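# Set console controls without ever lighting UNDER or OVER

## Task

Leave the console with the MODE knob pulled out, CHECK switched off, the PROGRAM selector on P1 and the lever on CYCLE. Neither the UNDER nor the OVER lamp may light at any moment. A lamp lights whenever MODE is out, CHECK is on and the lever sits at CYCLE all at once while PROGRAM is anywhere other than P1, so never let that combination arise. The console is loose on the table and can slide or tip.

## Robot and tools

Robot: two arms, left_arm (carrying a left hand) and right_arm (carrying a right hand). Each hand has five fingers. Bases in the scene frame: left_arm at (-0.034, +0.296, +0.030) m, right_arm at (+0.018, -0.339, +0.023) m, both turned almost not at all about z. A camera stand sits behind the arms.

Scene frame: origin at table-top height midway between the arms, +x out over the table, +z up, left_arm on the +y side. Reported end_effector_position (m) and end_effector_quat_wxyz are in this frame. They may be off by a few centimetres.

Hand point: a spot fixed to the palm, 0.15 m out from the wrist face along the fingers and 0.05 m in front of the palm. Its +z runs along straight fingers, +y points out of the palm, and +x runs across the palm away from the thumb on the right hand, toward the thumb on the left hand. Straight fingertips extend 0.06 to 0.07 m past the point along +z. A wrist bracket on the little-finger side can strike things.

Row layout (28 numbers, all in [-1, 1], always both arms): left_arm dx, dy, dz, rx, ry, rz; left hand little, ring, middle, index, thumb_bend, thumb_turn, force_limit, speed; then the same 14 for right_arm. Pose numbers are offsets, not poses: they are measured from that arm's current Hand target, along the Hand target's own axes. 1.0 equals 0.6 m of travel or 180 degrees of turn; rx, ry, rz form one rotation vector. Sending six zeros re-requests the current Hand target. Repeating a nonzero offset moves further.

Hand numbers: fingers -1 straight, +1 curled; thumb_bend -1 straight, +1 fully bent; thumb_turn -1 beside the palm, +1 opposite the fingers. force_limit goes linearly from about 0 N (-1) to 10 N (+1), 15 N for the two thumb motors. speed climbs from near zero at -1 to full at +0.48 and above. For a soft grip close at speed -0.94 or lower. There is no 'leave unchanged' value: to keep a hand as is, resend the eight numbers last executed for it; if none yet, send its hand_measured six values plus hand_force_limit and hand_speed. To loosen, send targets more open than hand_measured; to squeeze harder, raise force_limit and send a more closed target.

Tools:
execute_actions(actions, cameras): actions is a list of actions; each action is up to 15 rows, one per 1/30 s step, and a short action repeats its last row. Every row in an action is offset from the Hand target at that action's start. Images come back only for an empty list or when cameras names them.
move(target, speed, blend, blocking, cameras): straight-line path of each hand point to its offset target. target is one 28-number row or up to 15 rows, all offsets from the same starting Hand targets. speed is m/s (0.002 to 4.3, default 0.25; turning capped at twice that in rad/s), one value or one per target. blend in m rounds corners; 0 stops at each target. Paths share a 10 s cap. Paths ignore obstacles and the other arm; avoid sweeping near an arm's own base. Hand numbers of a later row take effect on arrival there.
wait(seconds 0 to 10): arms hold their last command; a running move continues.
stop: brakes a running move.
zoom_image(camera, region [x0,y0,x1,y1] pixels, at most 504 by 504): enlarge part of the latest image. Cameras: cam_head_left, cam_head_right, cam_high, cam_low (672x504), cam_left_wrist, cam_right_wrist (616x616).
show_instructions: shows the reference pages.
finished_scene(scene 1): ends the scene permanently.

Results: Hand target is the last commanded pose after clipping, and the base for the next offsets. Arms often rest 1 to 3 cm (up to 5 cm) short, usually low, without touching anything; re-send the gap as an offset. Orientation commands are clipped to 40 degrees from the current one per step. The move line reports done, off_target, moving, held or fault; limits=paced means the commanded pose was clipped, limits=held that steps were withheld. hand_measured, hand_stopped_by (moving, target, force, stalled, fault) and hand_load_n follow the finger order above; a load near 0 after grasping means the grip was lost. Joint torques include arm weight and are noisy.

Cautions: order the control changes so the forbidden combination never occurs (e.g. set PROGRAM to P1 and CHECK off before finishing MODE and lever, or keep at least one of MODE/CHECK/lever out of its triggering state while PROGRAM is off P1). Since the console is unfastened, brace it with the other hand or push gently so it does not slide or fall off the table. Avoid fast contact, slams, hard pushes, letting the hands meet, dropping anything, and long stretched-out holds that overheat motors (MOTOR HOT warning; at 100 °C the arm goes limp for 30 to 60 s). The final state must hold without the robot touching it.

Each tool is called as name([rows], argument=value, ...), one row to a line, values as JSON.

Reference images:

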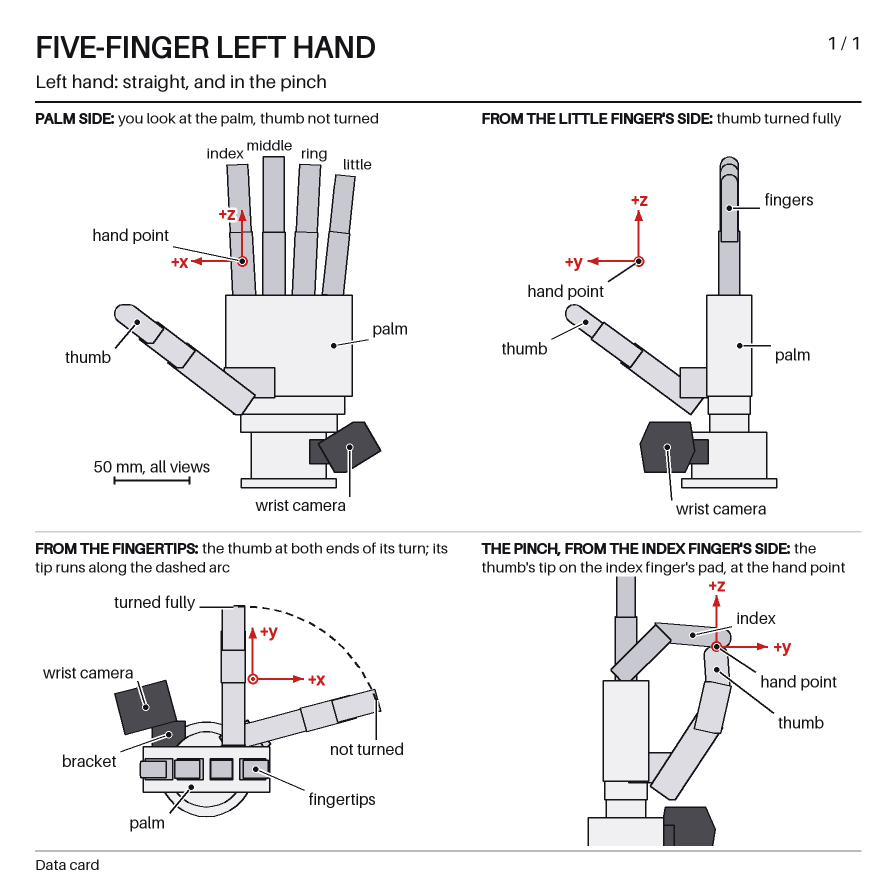

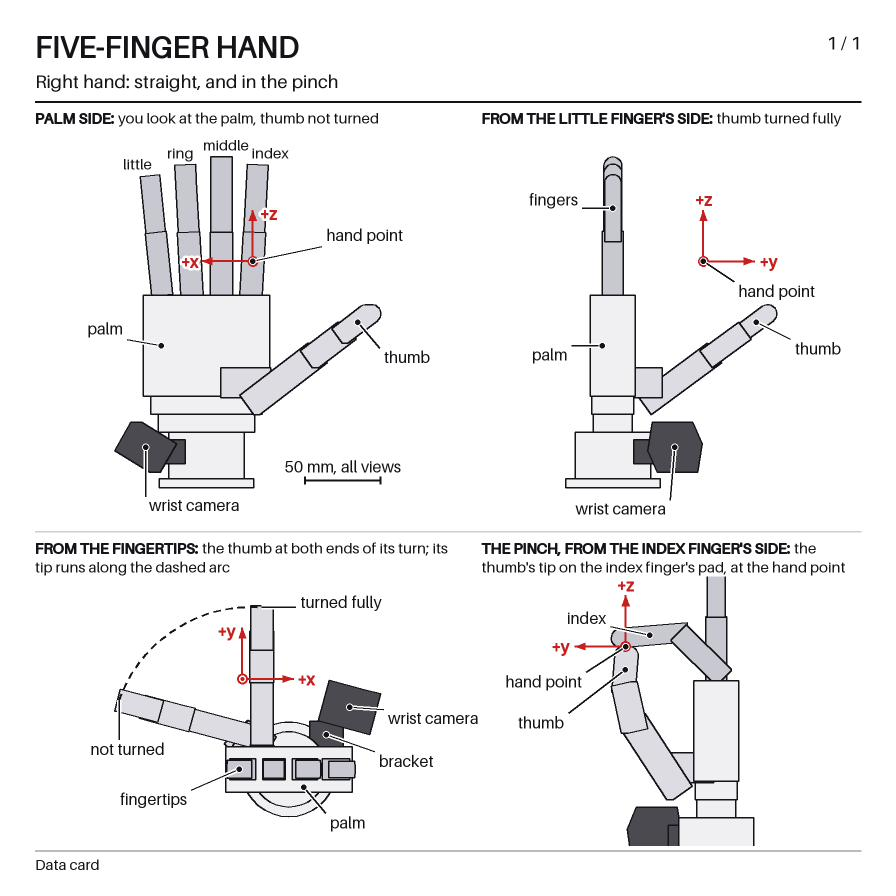

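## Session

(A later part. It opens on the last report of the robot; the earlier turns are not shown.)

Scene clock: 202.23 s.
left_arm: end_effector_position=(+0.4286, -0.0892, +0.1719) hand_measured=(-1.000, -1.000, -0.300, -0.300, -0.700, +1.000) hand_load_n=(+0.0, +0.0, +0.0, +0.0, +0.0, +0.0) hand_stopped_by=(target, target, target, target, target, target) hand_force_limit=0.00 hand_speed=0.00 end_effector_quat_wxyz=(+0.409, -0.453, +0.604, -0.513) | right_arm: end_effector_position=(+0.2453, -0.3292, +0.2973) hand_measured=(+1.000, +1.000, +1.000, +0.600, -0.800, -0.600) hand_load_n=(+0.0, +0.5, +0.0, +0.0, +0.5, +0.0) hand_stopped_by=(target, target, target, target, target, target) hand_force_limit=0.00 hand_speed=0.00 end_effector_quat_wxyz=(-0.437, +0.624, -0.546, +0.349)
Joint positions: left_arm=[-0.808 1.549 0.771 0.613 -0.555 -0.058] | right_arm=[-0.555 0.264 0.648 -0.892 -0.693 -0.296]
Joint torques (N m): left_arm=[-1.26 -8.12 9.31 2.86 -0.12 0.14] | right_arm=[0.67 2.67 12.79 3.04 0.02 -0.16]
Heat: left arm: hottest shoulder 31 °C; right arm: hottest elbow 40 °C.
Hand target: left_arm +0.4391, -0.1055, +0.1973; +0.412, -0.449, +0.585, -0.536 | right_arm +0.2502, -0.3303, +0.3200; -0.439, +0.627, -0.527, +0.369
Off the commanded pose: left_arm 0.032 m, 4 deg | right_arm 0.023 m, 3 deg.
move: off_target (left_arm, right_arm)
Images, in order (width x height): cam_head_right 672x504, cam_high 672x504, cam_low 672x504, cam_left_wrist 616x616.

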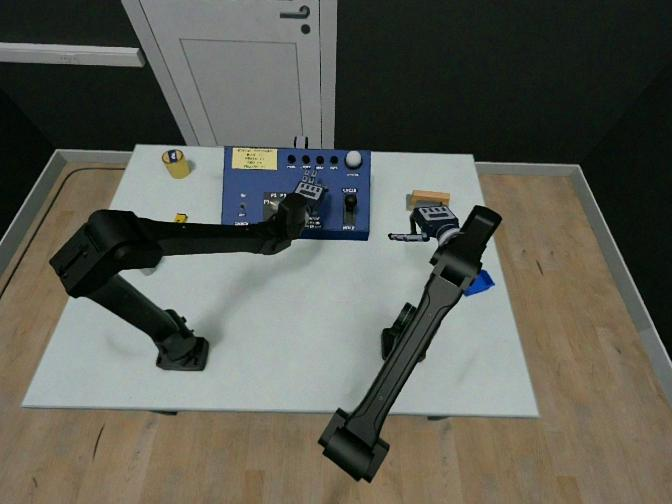

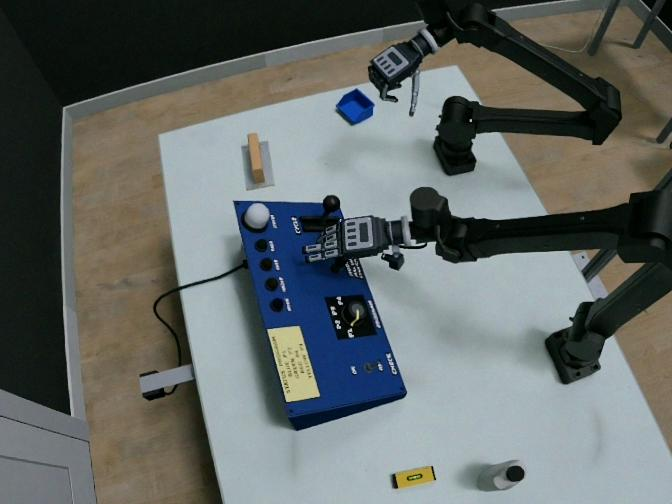

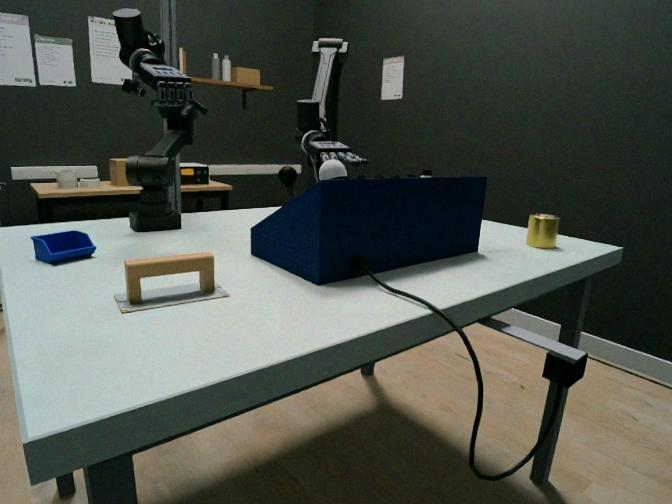

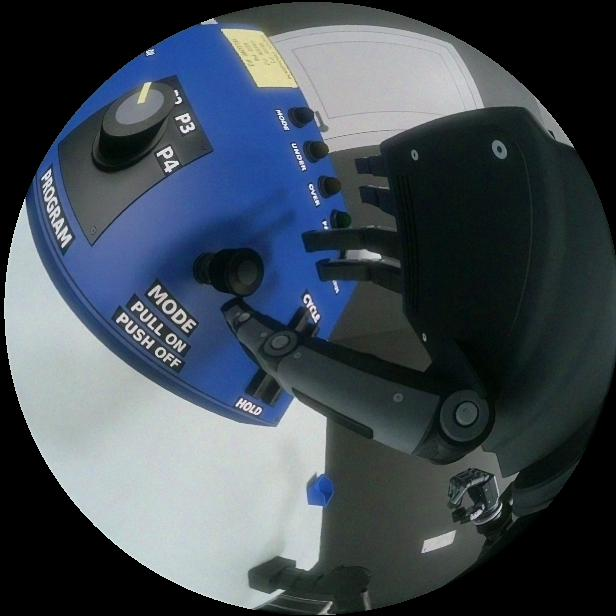

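move(target=[-0.02, 0.0333, -0.0083, 0, 0, 0, -1, -1, -0.4, -0.4, -1, 1, 0.0, 0.0, 0, 0, 0, 0, 0, 0, 1, 1, 1, 0.6, -0.8, -0.6, 0.0, 0.0], cameras=["cam_left_wrist", "cam_high", "cam_head_left"], speed=0.06)

zoom_image(camera="cam_left_wrist", region=[100, 200, 380, 450])

zoom_image(camera="cam_high", region=[270, 180, 430, 300])

Scene clock: 251.43 s.
left_arm: end_effector_position=(+0.4303, -0.0931, +0.1743) hand_measured=(-1.000, -1.000, -0.400, -0.400, -1.000, +1.000) hand_load_n=(+0.0, +0.0, +0.0, +0.0, +0.0, +0.0) hand_stopped_by=(target, target, target, target, target, target) hand_force_limit=0.00 hand_speed=0.00 end_effector_quat_wxyz=(+0.408, -0.450, +0.592, -0.530) | right_arm: end_effector_position=(+0.2453, -0.3292, +0.2973) hand_measured=(+1.000, +1.000, +1.000, +0.600, -0.800, -0.600) hand_load_n=(+0.0, +0.0, +0.5, +0.5, +0.0, +0.0) hand_stopped_by=(target, target, target, target, target, target) hand_force_limit=0.00 hand_speed=0.00 end_effector_quat_wxyz=(-0.437, +0.624, -0.546, +0.349)
Joint positions: left_arm=[-0.808 1.566 0.761 0.682 -0.548 -0.058] | right_arm=[-0.555 0.264 0.648 -0.892 -0.693 -0.296]
Joint torques (N m): left_arm=[0.03 -7.71 6.35 2.84 0.18 0.16] | right_arm=[0.67 2.61 12.78 3.03 0.02 -0.16]
Heat: left arm: hottest elbow 33 °C; right arm: hottest elbow 41 °C.
Hand target: left_arm +0.4357, -0.0922, +0.1778; +0.412, -0.449, +0.585, -0.536 | right_arm +0.2502, -0.3303, +0.3200; -0.439, +0.627, -0.527, +0.369
Off the commanded pose: left_arm 0.007 m, 1 deg | right_arm 0.023 m, 3 deg.
move: off_target (right_arm)
Images, in order (width x height): cam_head_left 672x504, cam_high 672x504, cam_left_wrist 616x616.

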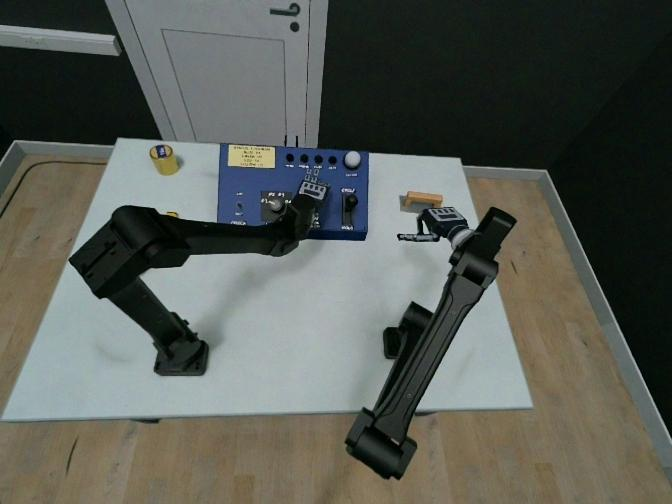

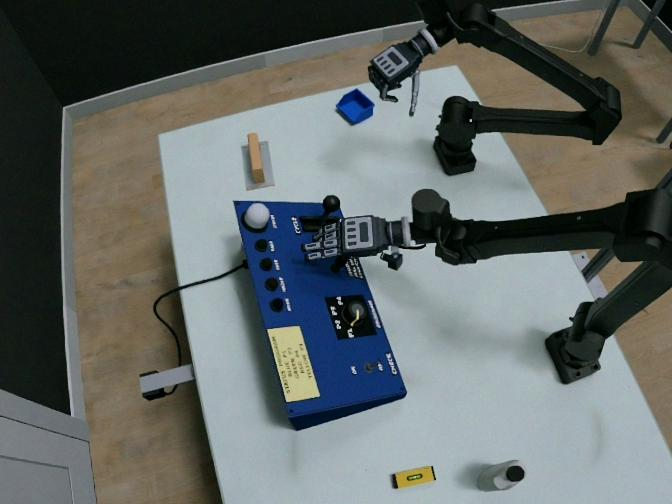

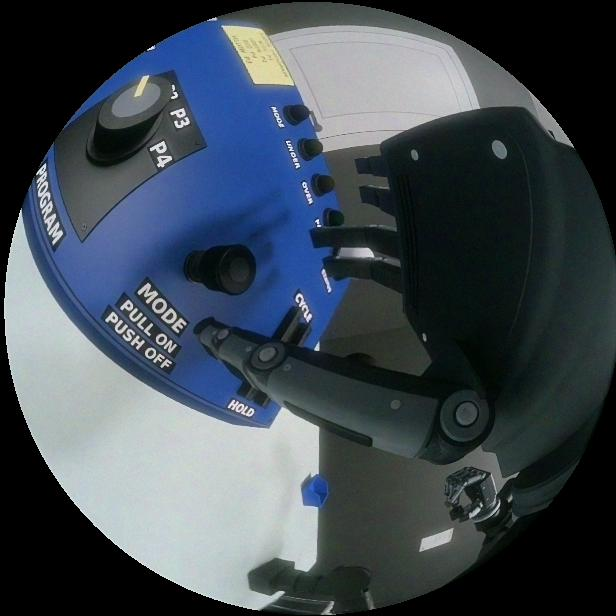

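Scaled by 1.800 from the camera's 616x616 image, which has a finer 880x880 frame.

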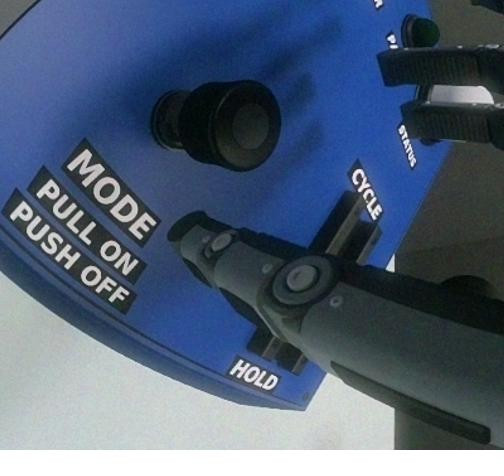

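Scaled by 3.150 from the camera's 672x504 image, which has a finer 960x720 frame.

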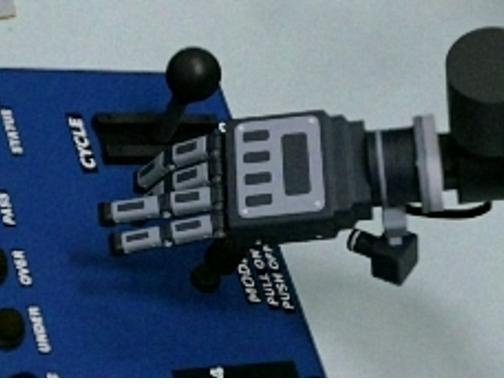

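move(target=[-0.0267, 0.0233, 0, 0, 0, 0, -1, -1, -0.4, -0.4, -1, 1, 0.0, 0.0, 0, 0, 0, 0, 0, 0, 1, 1, 1, 0.6, -0.8, -0.6, 0.0, 0.0], cameras=["cam_left_wrist", "cam_high"], speed=0.06)

zoom_image(camera="cam_left_wrist", region=[100, 200, 380, 450])

zoom_image(camera="cam_high", region=[270, 180, 430, 300])

Scene clock: 276.83 s.
left_arm: end_effector_position=(+0.4333, -0.0779, +0.1609) hand_measured=(-1.000, -1.000, -0.400, -0.400, -1.000, +1.000) hand_load_n=(+0.0, +0.0, +0.5, +0.0, +0.0, +0.0) hand_stopped_by=(target, target, target, target, target, target) hand_force_limit=0.00 hand_speed=0.00 end_effector_quat_wxyz=(+0.407, -0.451, +0.591, -0.531) | right_arm: end_effector_position=(+0.2453, -0.3292, +0.2973) hand_measured=(+1.000, +1.000, +1.000, +0.600, -0.800, -0.600) hand_load_n=(+0.0, +0.0, +0.0, +0.0, +0.0, -0.5) hand_stopped_by=(target, target, target, target, target, target) hand_force_limit=0.00 hand_speed=0.00 end_effector_quat_wxyz=(-0.437, +0.624, -0.546, +0.349)
Joint positions: left_arm=[-0.778 1.58 0.725 0.734 -0.516 -0.058] | right_arm=[-0.555 0.264 0.648 -0.892 -0.693 -0.296]
Joint torques (N m): left_arm=[-0.15 -8 6.28 2.63 0.17 0.19] | right_arm=[0.67 2.61 12.78 3.04 0.02 -0.17]
Heat: left arm: hottest shoulder 32 °C; right arm: hottest elbow 42 °C.
Hand target: left_arm +0.4387, -0.0765, +0.1640; +0.412, -0.449, +0.585, -0.536 | right_arm +0.2502, -0.3303, +0.3200; -0.439, +0.627, -0.527, +0.369
Off the commanded pose: left_arm 0.006 m, 1 deg | right_arm 0.023 m, 3 deg.
move: off_target (right_arm)
Images, in order (width x height): cam_high 672x504, cam_left_wrist 616x616.

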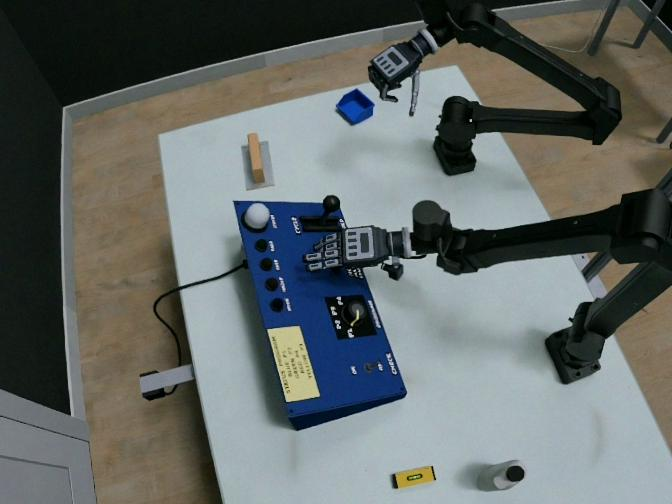

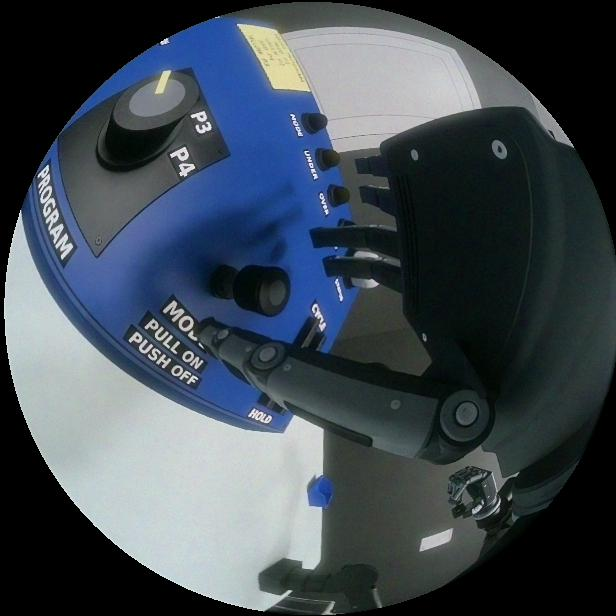

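Scaled by 1.800 from the camera's 616x616 image, which has a finer 880x880 frame.

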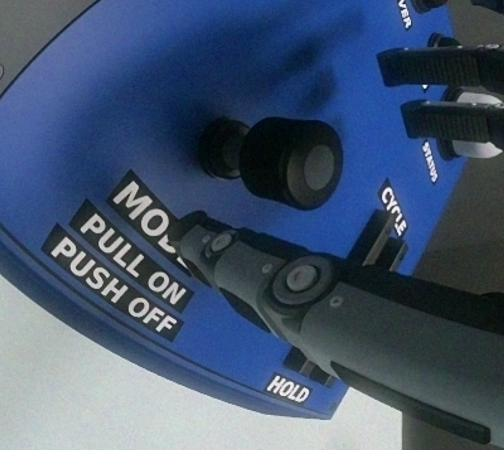

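Scaled by 3.150 from the camera's 672x504 image, which has a finer 960x720 frame.

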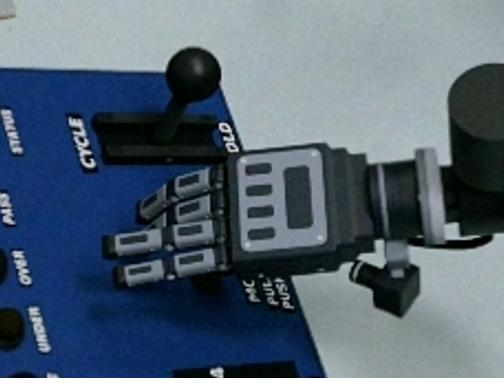

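move(target=[0, 0.0433, 0.005, 0, 0, 0, -1, -1, -0.4, -0.4, -1, 1, 0.0, 0.0, 0, 0, 0, 0, 0, 0, 1, 1, 1, 0.6, -0.8, -0.6, 0.0, 0.0], cameras=["cam_left_wrist", "cam_high"], speed=0.06)

zoom_image(camera="cam_left_wrist", region=[100, 200, 380, 450])

zoom_image(camera="cam_high", region=[270, 180, 430, 300])

Scene clock: 290.40 s.
left_arm: end_effector_position=(+0.4336, -0.0784, +0.1336) hand_measured=(-1.000, -1.000, -0.400, -0.400, -1.000, +1.000) hand_load_n=(+0.0, +0.0, +0.0, +0.0, +0.0, +0.0) hand_stopped_by=(target, target, target, target, target, target) hand_force_limit=0.00 hand_speed=0.00 end_effector_quat_wxyz=(+0.407, -0.451, +0.592, -0.530) | right_arm: end_effector_position=(+0.2453, -0.3292, +0.2973) hand_measured=(+1.000, +1.000, +1.000, +0.600, -0.800, -0.600) hand_load_n=(+0.0, +0.0, +0.5, +0.0, +0.0, +0.0) hand_stopped_by=(target, target, target, target, target, target) hand_force_limit=0.00 hand_speed=0.00 end_effector_quat_wxyz=(-0.437, +0.624, -0.546, +0.349)
Joint positions: left_arm=[-0.778 1.651 0.709 0.819 -0.516 -0.058] | right_arm=[-0.555 0.264 0.648 -0.892 -0.693 -0.296]
Joint torques (N m): left_arm=[0.26 -8.47 5.79 2.77 0.17 0.15] | right_arm=[0.67 2.67 12.81 3.03 0.02 -0.17]
Heat: left arm: hottest shoulder 32 °C; right arm: hottest elbow 42 °C.
Hand target: left_arm +0.4394, -0.0766, +0.1378; +0.411, -0.449, +0.585, -0.536 | right_arm +0.2502, -0.3303, +0.3200; -0.439, +0.627, -0.527, +0.369
Off the commanded pose: left_arm 0.007 m, 1 deg | right_arm 0.023 m, 3 deg.
move: off_target (right_arm)
Images, in order (width x height): cam_high 672x504, cam_left_wrist 616x616.

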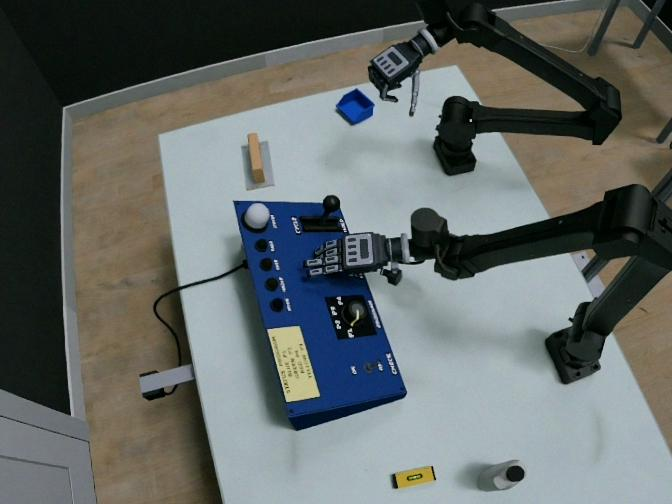

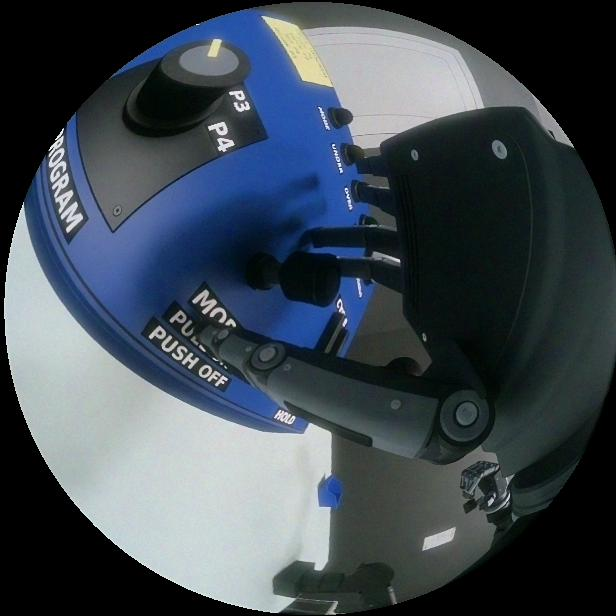

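Scaled by 1.800 from the camera's 616x616 image, which has a finer 880x880 frame.

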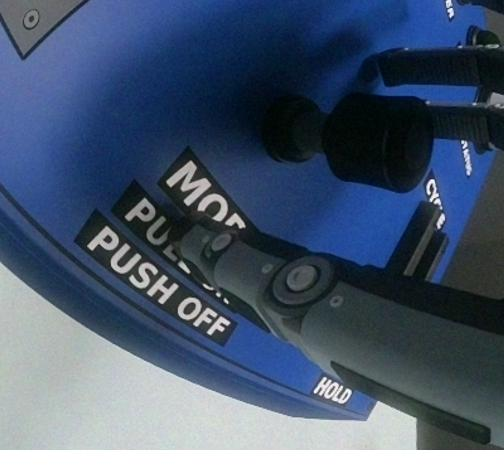

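Scaled by 3.150 from the camera's 672x504 image, which has a finer 960x720 frame.

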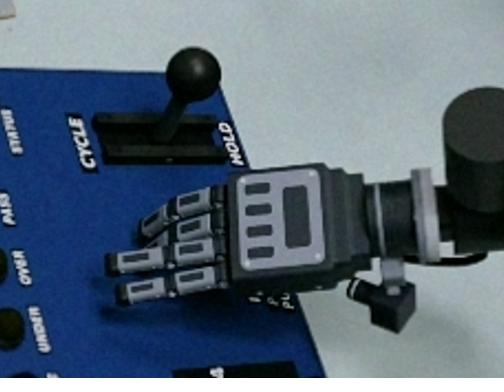

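move(target=[0, 0, 0, 0, 0, 0, -1, -1, 0.3, 0.3, 0.1, 1, -0.6, -0.9, 0, 0, 0, 0, 0, 0, 1, 1, 1, 0.6, -0.8, -0.6, 0.0, 0.0], cameras=["cam_left_wrist", "cam_high"], speed=0.06)

zoom_image(camera="cam_left_wrist", region=[160, 180, 440, 430])

Scene clock: 301.10 s.
left_arm: end_effector_position=(+0.4346, -0.0786, +0.1357) hand_measured=(-1.000, -1.000, +0.156, +0.242, -0.402, +1.000) hand_load_n=(+0.0, +0.0, +3.0, +3.5, +3.5, +0.5) hand_stopped_by=(target, target, force, force, force, target) hand_force_limit=-0.60 hand_speed=-0.90 end_effector_quat_wxyz=(+0.407, -0.450, +0.589, -0.534) | right_arm: end_effector_position=(+0.2453, -0.3292, +0.2973) hand_measured=(+1.000, +1.000, +1.000, +0.600, -0.800, -0.600) hand_load_n=(+0.0, +0.0, +0.0, +0.0, +0.0, -0.5) hand_stopped_by=(target, target, target, target, target, target) hand_force_limit=0.00 hand_speed=0.00 end_effector_quat_wxyz=(-0.437, +0.624, -0.546, +0.349)
Joint positions: left_arm=[-0.776 1.651 0.709 0.828 -0.513 -0.057] | right_arm=[-0.555 0.264 0.648 -0.892 -0.693 -0.296]
Joint torques (N m): left_arm=[-0.21 -8.7 5.76 2.62 0.08 0.16] | right_arm=[0.62 2.67 12.78 3.04 0.02 -0.17]
Heat: left arm: hottest shoulder 32 °C; right arm: hottest elbow 42 °C.
Hand target: left_arm +0.4394, -0.0766, +0.1379; +0.411, -0.449, +0.585, -0.536 | right_arm +0.2502, -0.3303, +0.3200; -0.439, +0.627, -0.527, +0.369
Off the commanded pose: left_arm 0.006 m, 1 deg | right_arm 0.023 m, 3 deg.
move: off_target (right_arm)
Images, in order (width x height): cam_high 672x504, cam_left_wrist 616x616.

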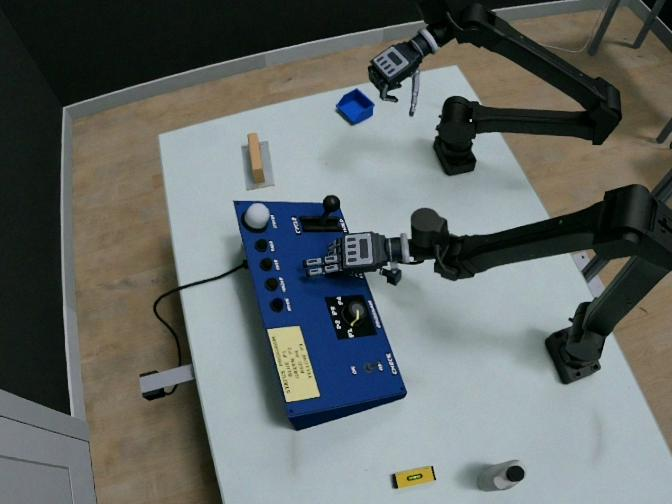

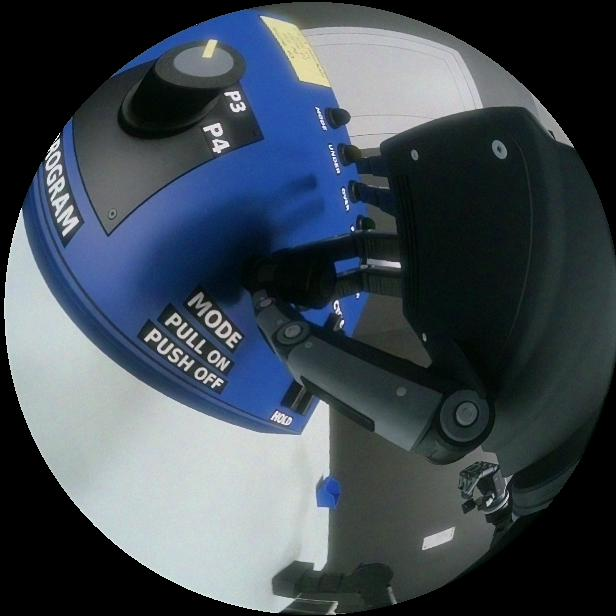

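Scaled by 1.800 from the camera's 616x616 image, which has a finer 880x880 frame.

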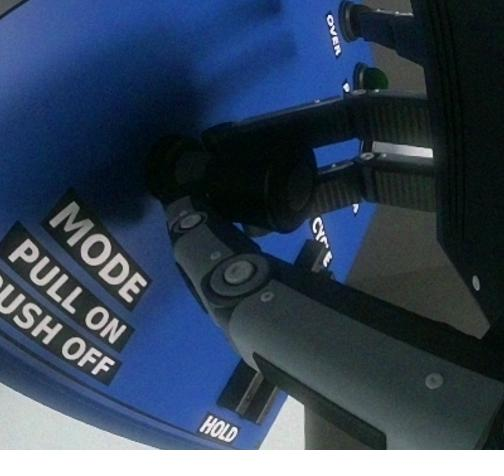

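move(target=[0.0037, -0.0287, -0.0165, 0, 0, 0, -1, -1, 0.3, 0.3, 0.1, 1, -0.6, -0.9, 0, 0, 0, 0, 0, 0, 1, 1, 1, 0.6, -0.8, -0.6, 0.0, 0.0], cameras=["cam_left_wrist", "cam_high", "cam_head_left"], speed=0.05)

zoom_image(camera="cam_left_wrist", region=[160, 80, 440, 430])

zoom_image(camera="cam_head_left", region=[200, 130, 390, 250])

Scene clock: 309.87 s.
left_arm: end_effector_position=(+0.4338, -0.0780, +0.1357) hand_measured=(-1.000, -1.000, +0.156, +0.240, -0.402, +1.000) hand_load_n=(+0.0, +0.0, +10.0, +7.5, +3.0, +0.5) hand_stopped_by=(target, target, force, force, force, target) hand_force_limit=-0.60 hand_speed=-0.90 end_effector_quat_wxyz=(+0.405, -0.452, +0.592, -0.531) | right_arm: end_effector_position=(+0.2453, -0.3292, +0.2973) hand_measured=(+1.000, +1.000, +1.000, +0.600, -0.800, -0.600) hand_load_n=(+0.0, +0.0, +0.0, +0.0, +0.0, -0.5) hand_stopped_by=(target, target, target, target, target, target) hand_force_limit=0.00 hand_speed=0.00 end_effector_quat_wxyz=(-0.437, +0.624, -0.546, +0.349)
Joint positions: left_arm=[-0.776 1.644 0.71 0.809 -0.513 -0.061] | right_arm=[-0.555 0.264 0.648 -0.892 -0.693 -0.296]
Joint torques (N m): left_arm=[-1.32 -12.69 5.33 1.02 -0.46 0.15] | right_arm=[0.67 2.55 12.79 3.03 0.02 -0.17]
Heat: left arm: hottest shoulder 32 °C; right arm: hottest elbow 42 °C.
Hand target: left_arm +0.4307, -0.0766, +0.1557; +0.412, -0.449, +0.585, -0.536 | right_arm +0.2502, -0.3303, +0.3200; -0.439, +0.627, -0.527, +0.369
Off the commanded pose: left_arm 0.020 m, 1 deg | right_arm 0.023 m, 3 deg.
move: off_target (left_arm, right_arm)
Images, in order (width x height): cam_head_left 672x504, cam_high 672x504, cam_left_wrist 616x616.

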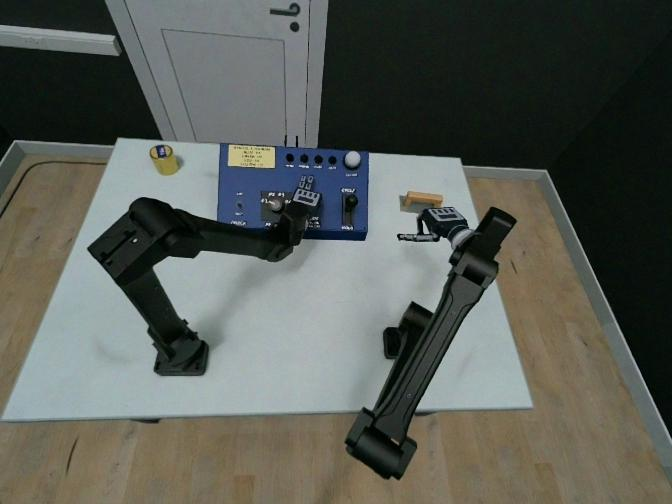

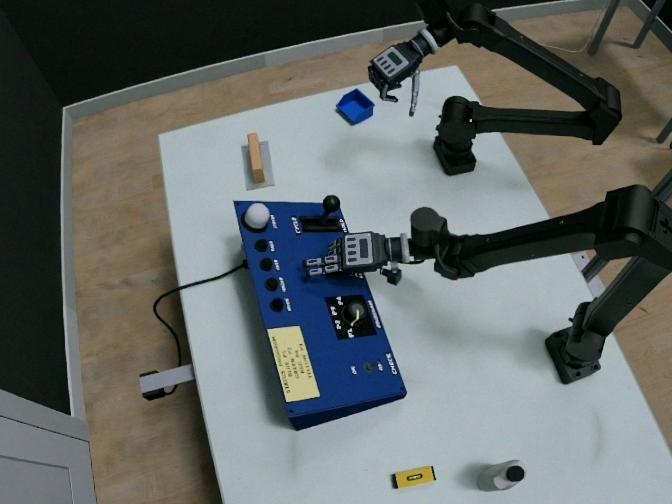

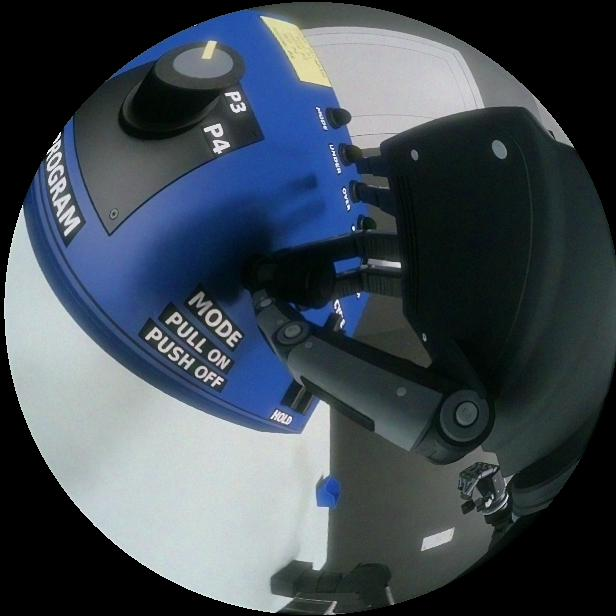

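Scaled by 1.440 from the camera's 616x616 image, which has a finer 880x880 frame.

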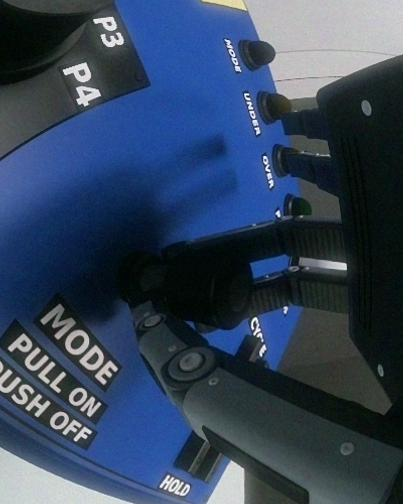

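Scaled by 2.653 from the camera's 672x504 image, which has a finer 960x720 frame.

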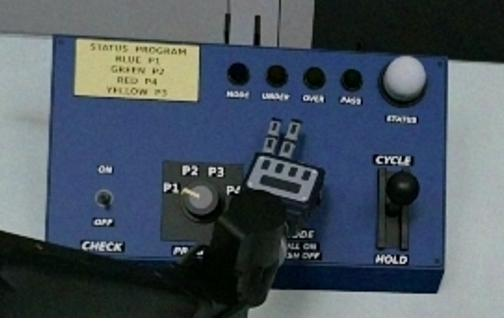

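move(target=[0.0018, -0.0143, -0.0083, 0, 0, 0, -1, -1, 0.3, 0.3, 0.1, 1, -0.6, -0.9, 0, 0, 0, 0, 0, 0, 1, 1, 1, 0.6, -0.8, -0.6, 0.0, 0.0], cameras=["cam_left_wrist"], speed=0.05)

Scene clock: 316.90 s.
left_arm: end_effector_position=(+0.4333, -0.0779, +0.1363) hand_measured=(-1.000, -1.000, +0.156, +0.240, -0.402, +1.000) hand_load_n=(+0.0, +0.0, +14.5, +9.5, +4.5, +1.0) hand_stopped_by=(target, target, force, force, force, target) hand_force_limit=-0.60 hand_speed=-0.90 end_effector_quat_wxyz=(+0.403, -0.454, +0.596, -0.526) | right_arm: end_effector_position=(+0.2453, -0.3292, +0.2973) hand_measured=(+1.000, +1.000, +1.000, +0.600, -0.800, -0.600) hand_load_n=(+0.0, +0.0, +0.0, +0.0, +0.0, +0.0) hand_stopped_by=(target, target, target, target, target, target) hand_force_limit=0.00 hand_speed=0.00 end_effector_quat_wxyz=(-0.437, +0.624, -0.546, +0.349)
Joint positions: left_arm=[-0.776 1.634 0.715 0.779 -0.513 -0.067] | right_arm=[-0.555 0.264 0.648 -0.892 -0.693 -0.296]
Joint torques (N m): left_arm=[-1.2 -12.81 4.97 1.43 -0.76 0.23] | right_arm=[0.67 2.55 12.78 3.03 0.02 -0.16]
Heat: left arm: hottest shoulder 32 °C; right arm: hottest elbow 42 °C.
Hand target: left_arm +0.4264, -0.0765, +0.1647; +0.412, -0.449, +0.585, -0.536 | right_arm +0.2502, -0.3303, +0.3200; -0.439, +0.627, -0.527, +0.369
Off the commanded pose: left_arm 0.029 m, 2 deg | right_arm 0.023 m, 3 deg.
move: off_target (left_arm, right_arm)
Images, in order (width x height): cam_left_wrist 616x616.

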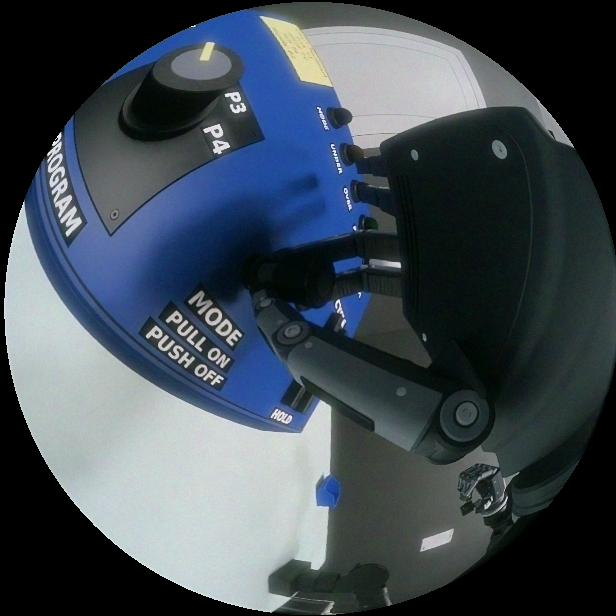

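move(target=[0.0018, -0.0165, -0.0095, 0, 0, 0, -1, -1, 0.3, 0.3, 0.1, 1, -0.6, -0.9, 0, 0, 0, 0, 0, 0, 1, 1, 1, 0.6, -0.8, -0.6, 0.0, 0.0], cameras=["cam_left_wrist"], speed=0.05)

Scene clock: 348.40 s.
left_arm: end_effector_position=(+0.4259, -0.0780, +0.1510) hand_measured=(-1.000, -1.000, +0.156, +0.240, -0.404, +1.000) hand_load_n=(+0.0, +0.0, +15.0, +5.5, +10.0, +2.0) hand_stopped_by=(target, target, force, force, force, target) hand_force_limit=-0.60 hand_speed=-0.90 end_effector_quat_wxyz=(+0.403, -0.454, +0.593, -0.529) | right_arm: end_effector_position=(+0.2453, -0.3292, +0.2973) hand_measured=(+1.000, +1.000, +1.000, +0.600, -0.800, -0.600) hand_load_n=(+0.0, +0.0, +0.0, +0.0, +0.0, -0.5) hand_stopped_by=(target, target, target, target, target, target) hand_force_limit=0.00 hand_speed=0.00 end_effector_quat_wxyz=(-0.437, +0.624, -0.546, +0.349)
Joint positions: left_arm=[-0.788 1.588 0.707 0.748 -0.525 -0.071] | right_arm=[-0.555 0.264 0.648 -0.892 -0.693 -0.296]
Joint torques (N m): left_arm=[-1.55 -11.75 5.56 1.1 -0.61 0.26] | right_arm=[0.67 2.55 12.78 3.03 0.02 -0.17]
Heat: left arm: hottest shoulder 31 °C; right arm: hottest elbow 43 °C.
Hand target: left_arm +0.4214, -0.0764, +0.1752; +0.411, -0.449, +0.585, -0.536 | right_arm +0.2502, -0.3303, +0.3200; -0.439, +0.627, -0.527, +0.369
Off the commanded pose: left_arm 0.025 m, 2 deg | right_arm 0.023 m, 3 deg.
move: off_target (left_arm, right_arm)
Images, in order (width x height): cam_left_wrist 616x616.

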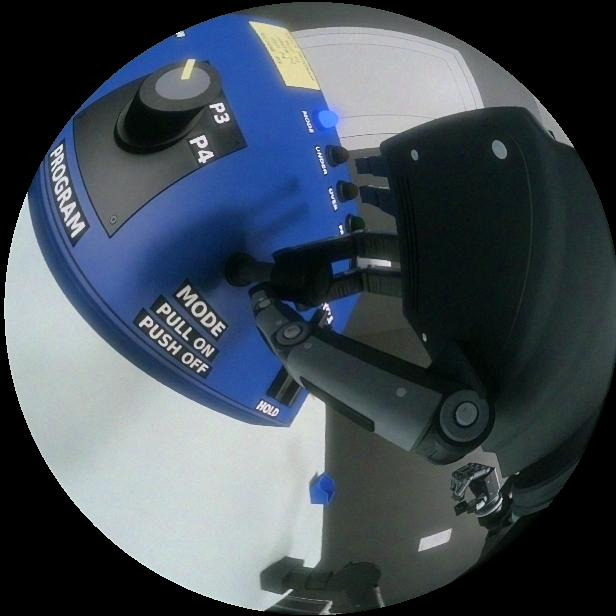

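move(target=[-0.003, 0.0222, 0.0132, 0, 0, 0, -1, -1, 0.3, 0.3, 0.1, 1, -0.6, -0.9, 0, 0, 0, 0, 0, 0, 1, 1, 1, 0.6, -0.8, -0.6, 0.0, 0.0], cameras=["cam_left_wrist", "cam_head_left"], speed=0.05)

zoom_image(camera="cam_head_left", region=[200, 130, 390, 250])

Scene clock: 353.77 s.
left_arm: end_effector_position=(+0.4258, -0.0787, +0.1510) hand_measured=(-1.000, -1.000, +0.156, +0.240, -0.404, +1.000) hand_load_n=(-0.5, +0.0, +13.5, +4.0, +10.0, +1.5) hand_stopped_by=(target, target, force, force, force, target) hand_force_limit=-0.60 hand_speed=-0.90 end_effector_quat_wxyz=(+0.402, -0.454, +0.592, -0.531) | right_arm: end_effector_position=(+0.2453, -0.3292, +0.2973) hand_measured=(+1.000, +1.000, +1.000, +0.600, -0.800, -0.600) hand_load_n=(+0.0, +0.0, +0.0, +0.0, +0.0, -0.5) hand_stopped_by=(target, target, target, target, target, target) hand_force_limit=0.00 hand_speed=0.00 end_effector_quat_wxyz=(-0.437, +0.624, -0.546, +0.349)
Joint positions: left_arm=[-0.788 1.589 0.707 0.75 -0.523 -0.072] | right_arm=[-0.555 0.264 0.648 -0.892 -0.693 -0.296]
Joint torques (N m): left_arm=[-0.73 -9.35 5.55 2.59 -0.24 0.26] | right_arm=[0.67 2.55 12.79 3.04 0.03 -0.16]
Heat: left arm: hottest shoulder 32 °C; right arm: hottest elbow 43 °C.
Hand target: left_arm +0.4284, -0.0763, +0.1613; +0.412, -0.449, +0.585, -0.536 | right_arm +0.2502, -0.3303, +0.3200; -0.439, +0.627, -0.527, +0.369
Off the commanded pose: left_arm 0.011 m, 2 deg | right_arm 0.023 m, 3 deg.
move: off_target (left_arm, right_arm)
Images, in order (width x height): cam_head_left 672x504, cam_left_wrist 616x616.

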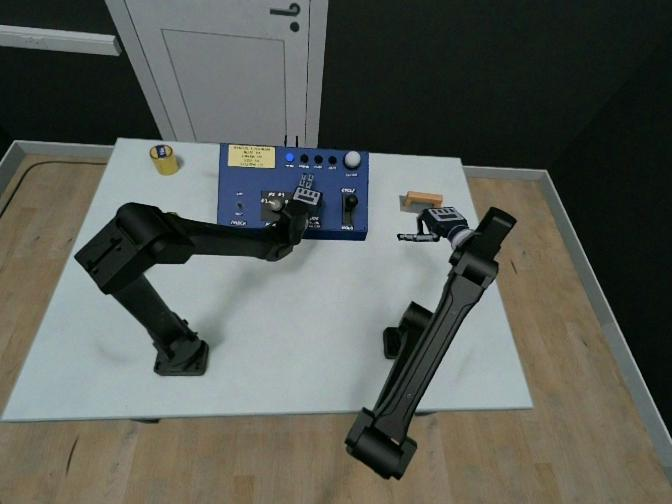

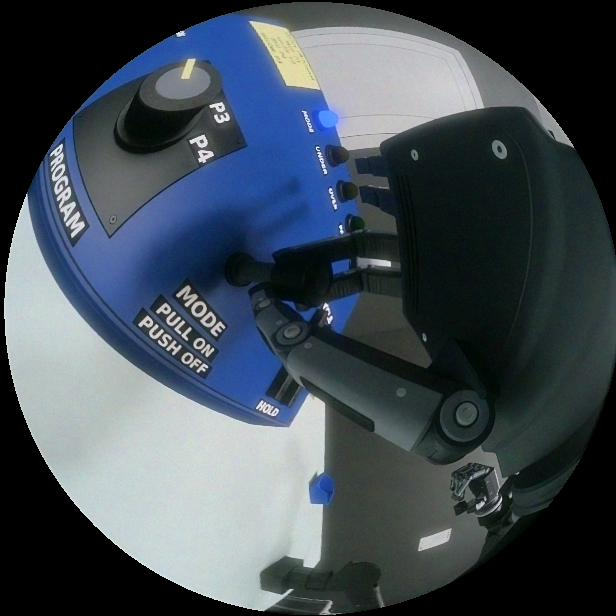

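Scaled by 2.653 from the camera's 672x504 image, which has a finer 960x720 frame.

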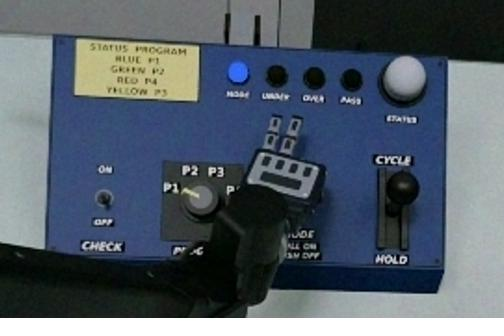

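move(target=[0, 0, 0, 0, 0, 0, -1, -1, -0.5, -0.5, -1, 1, -0.6, -0.6, 0, 0, 0, 0, 0, 0, 1, 1, 1, 0.6, -0.8, -0.6, 0.0, 0.0], cameras=["cam_left_wrist", "cam_head_left"], speed=0.05)

Scene clock: 357.30 s.
left_arm: end_effector_position=(+0.4251, -0.0762, +0.1486) hand_measured=(-1.000, -1.000, -0.500, -0.500, -1.000, +1.000) hand_load_n=(+0.0, +0.0, +0.0, +0.0, +0.0, +0.0) hand_stopped_by=(target, target, target, target, target, target) hand_force_limit=-0.60 hand_speed=-0.60 end_effector_quat_wxyz=(+0.406, -0.451, +0.596, -0.526) | right_arm: end_effector_position=(+0.2453, -0.3292, +0.2973) hand_measured=(+1.000, +1.000, +1.000, +0.600, -0.800, -0.600) hand_load_n=(+0.0, +0.0, +0.0, +0.5, +0.0, +0.0) hand_stopped_by=(target, target, target, target, target, target) hand_force_limit=0.00 hand_speed=0.00 end_effector_quat_wxyz=(-0.437, +0.624, -0.546, +0.349)
Joint positions: left_arm=[-0.788 1.589 0.703 0.75 -0.526 -0.059] | right_arm=[-0.555 0.264 0.648 -0.892 -0.693 -0.296]
Joint torques (N m): left_arm=[-0.91 -9 6.16 2.69 -0.11 0.19] | right_arm=[0.67 2.67 12.79 3.03 0.02 -0.16]
Heat: left arm: hottest shoulder 32 °C; right arm: hottest elbow 43 °C.
Hand target: left_arm +0.4285, -0.0764, +0.1613; +0.412, -0.449, +0.585, -0.536 | right_arm +0.2502, -0.3303, +0.3200; -0.439, +0.627, -0.527, +0.369
Off the commanded pose: left_arm 0.013 m, 2 deg | right_arm 0.023 m, 3 deg.
move: off_target (left_arm, right_arm)
Images, in order (width x height): cam_head_left 672x504, cam_left_wrist 616x616.

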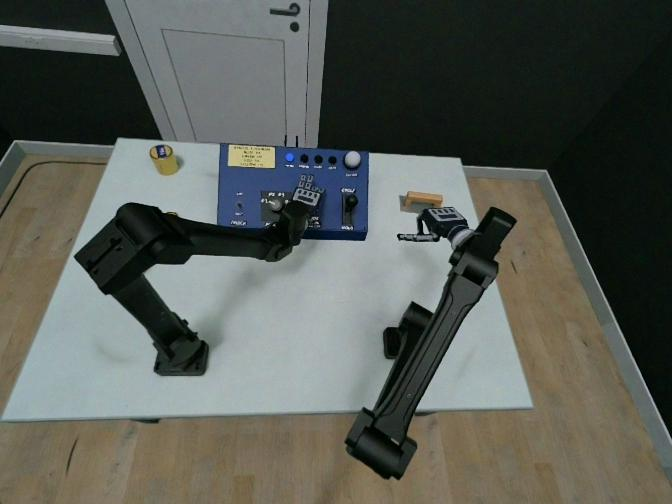

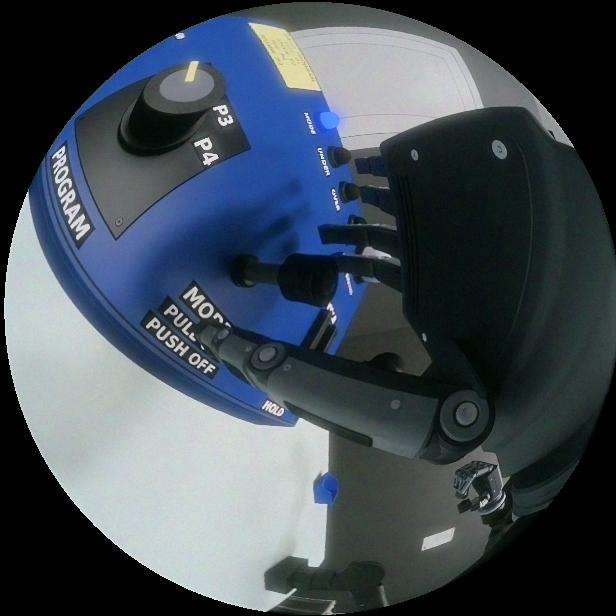

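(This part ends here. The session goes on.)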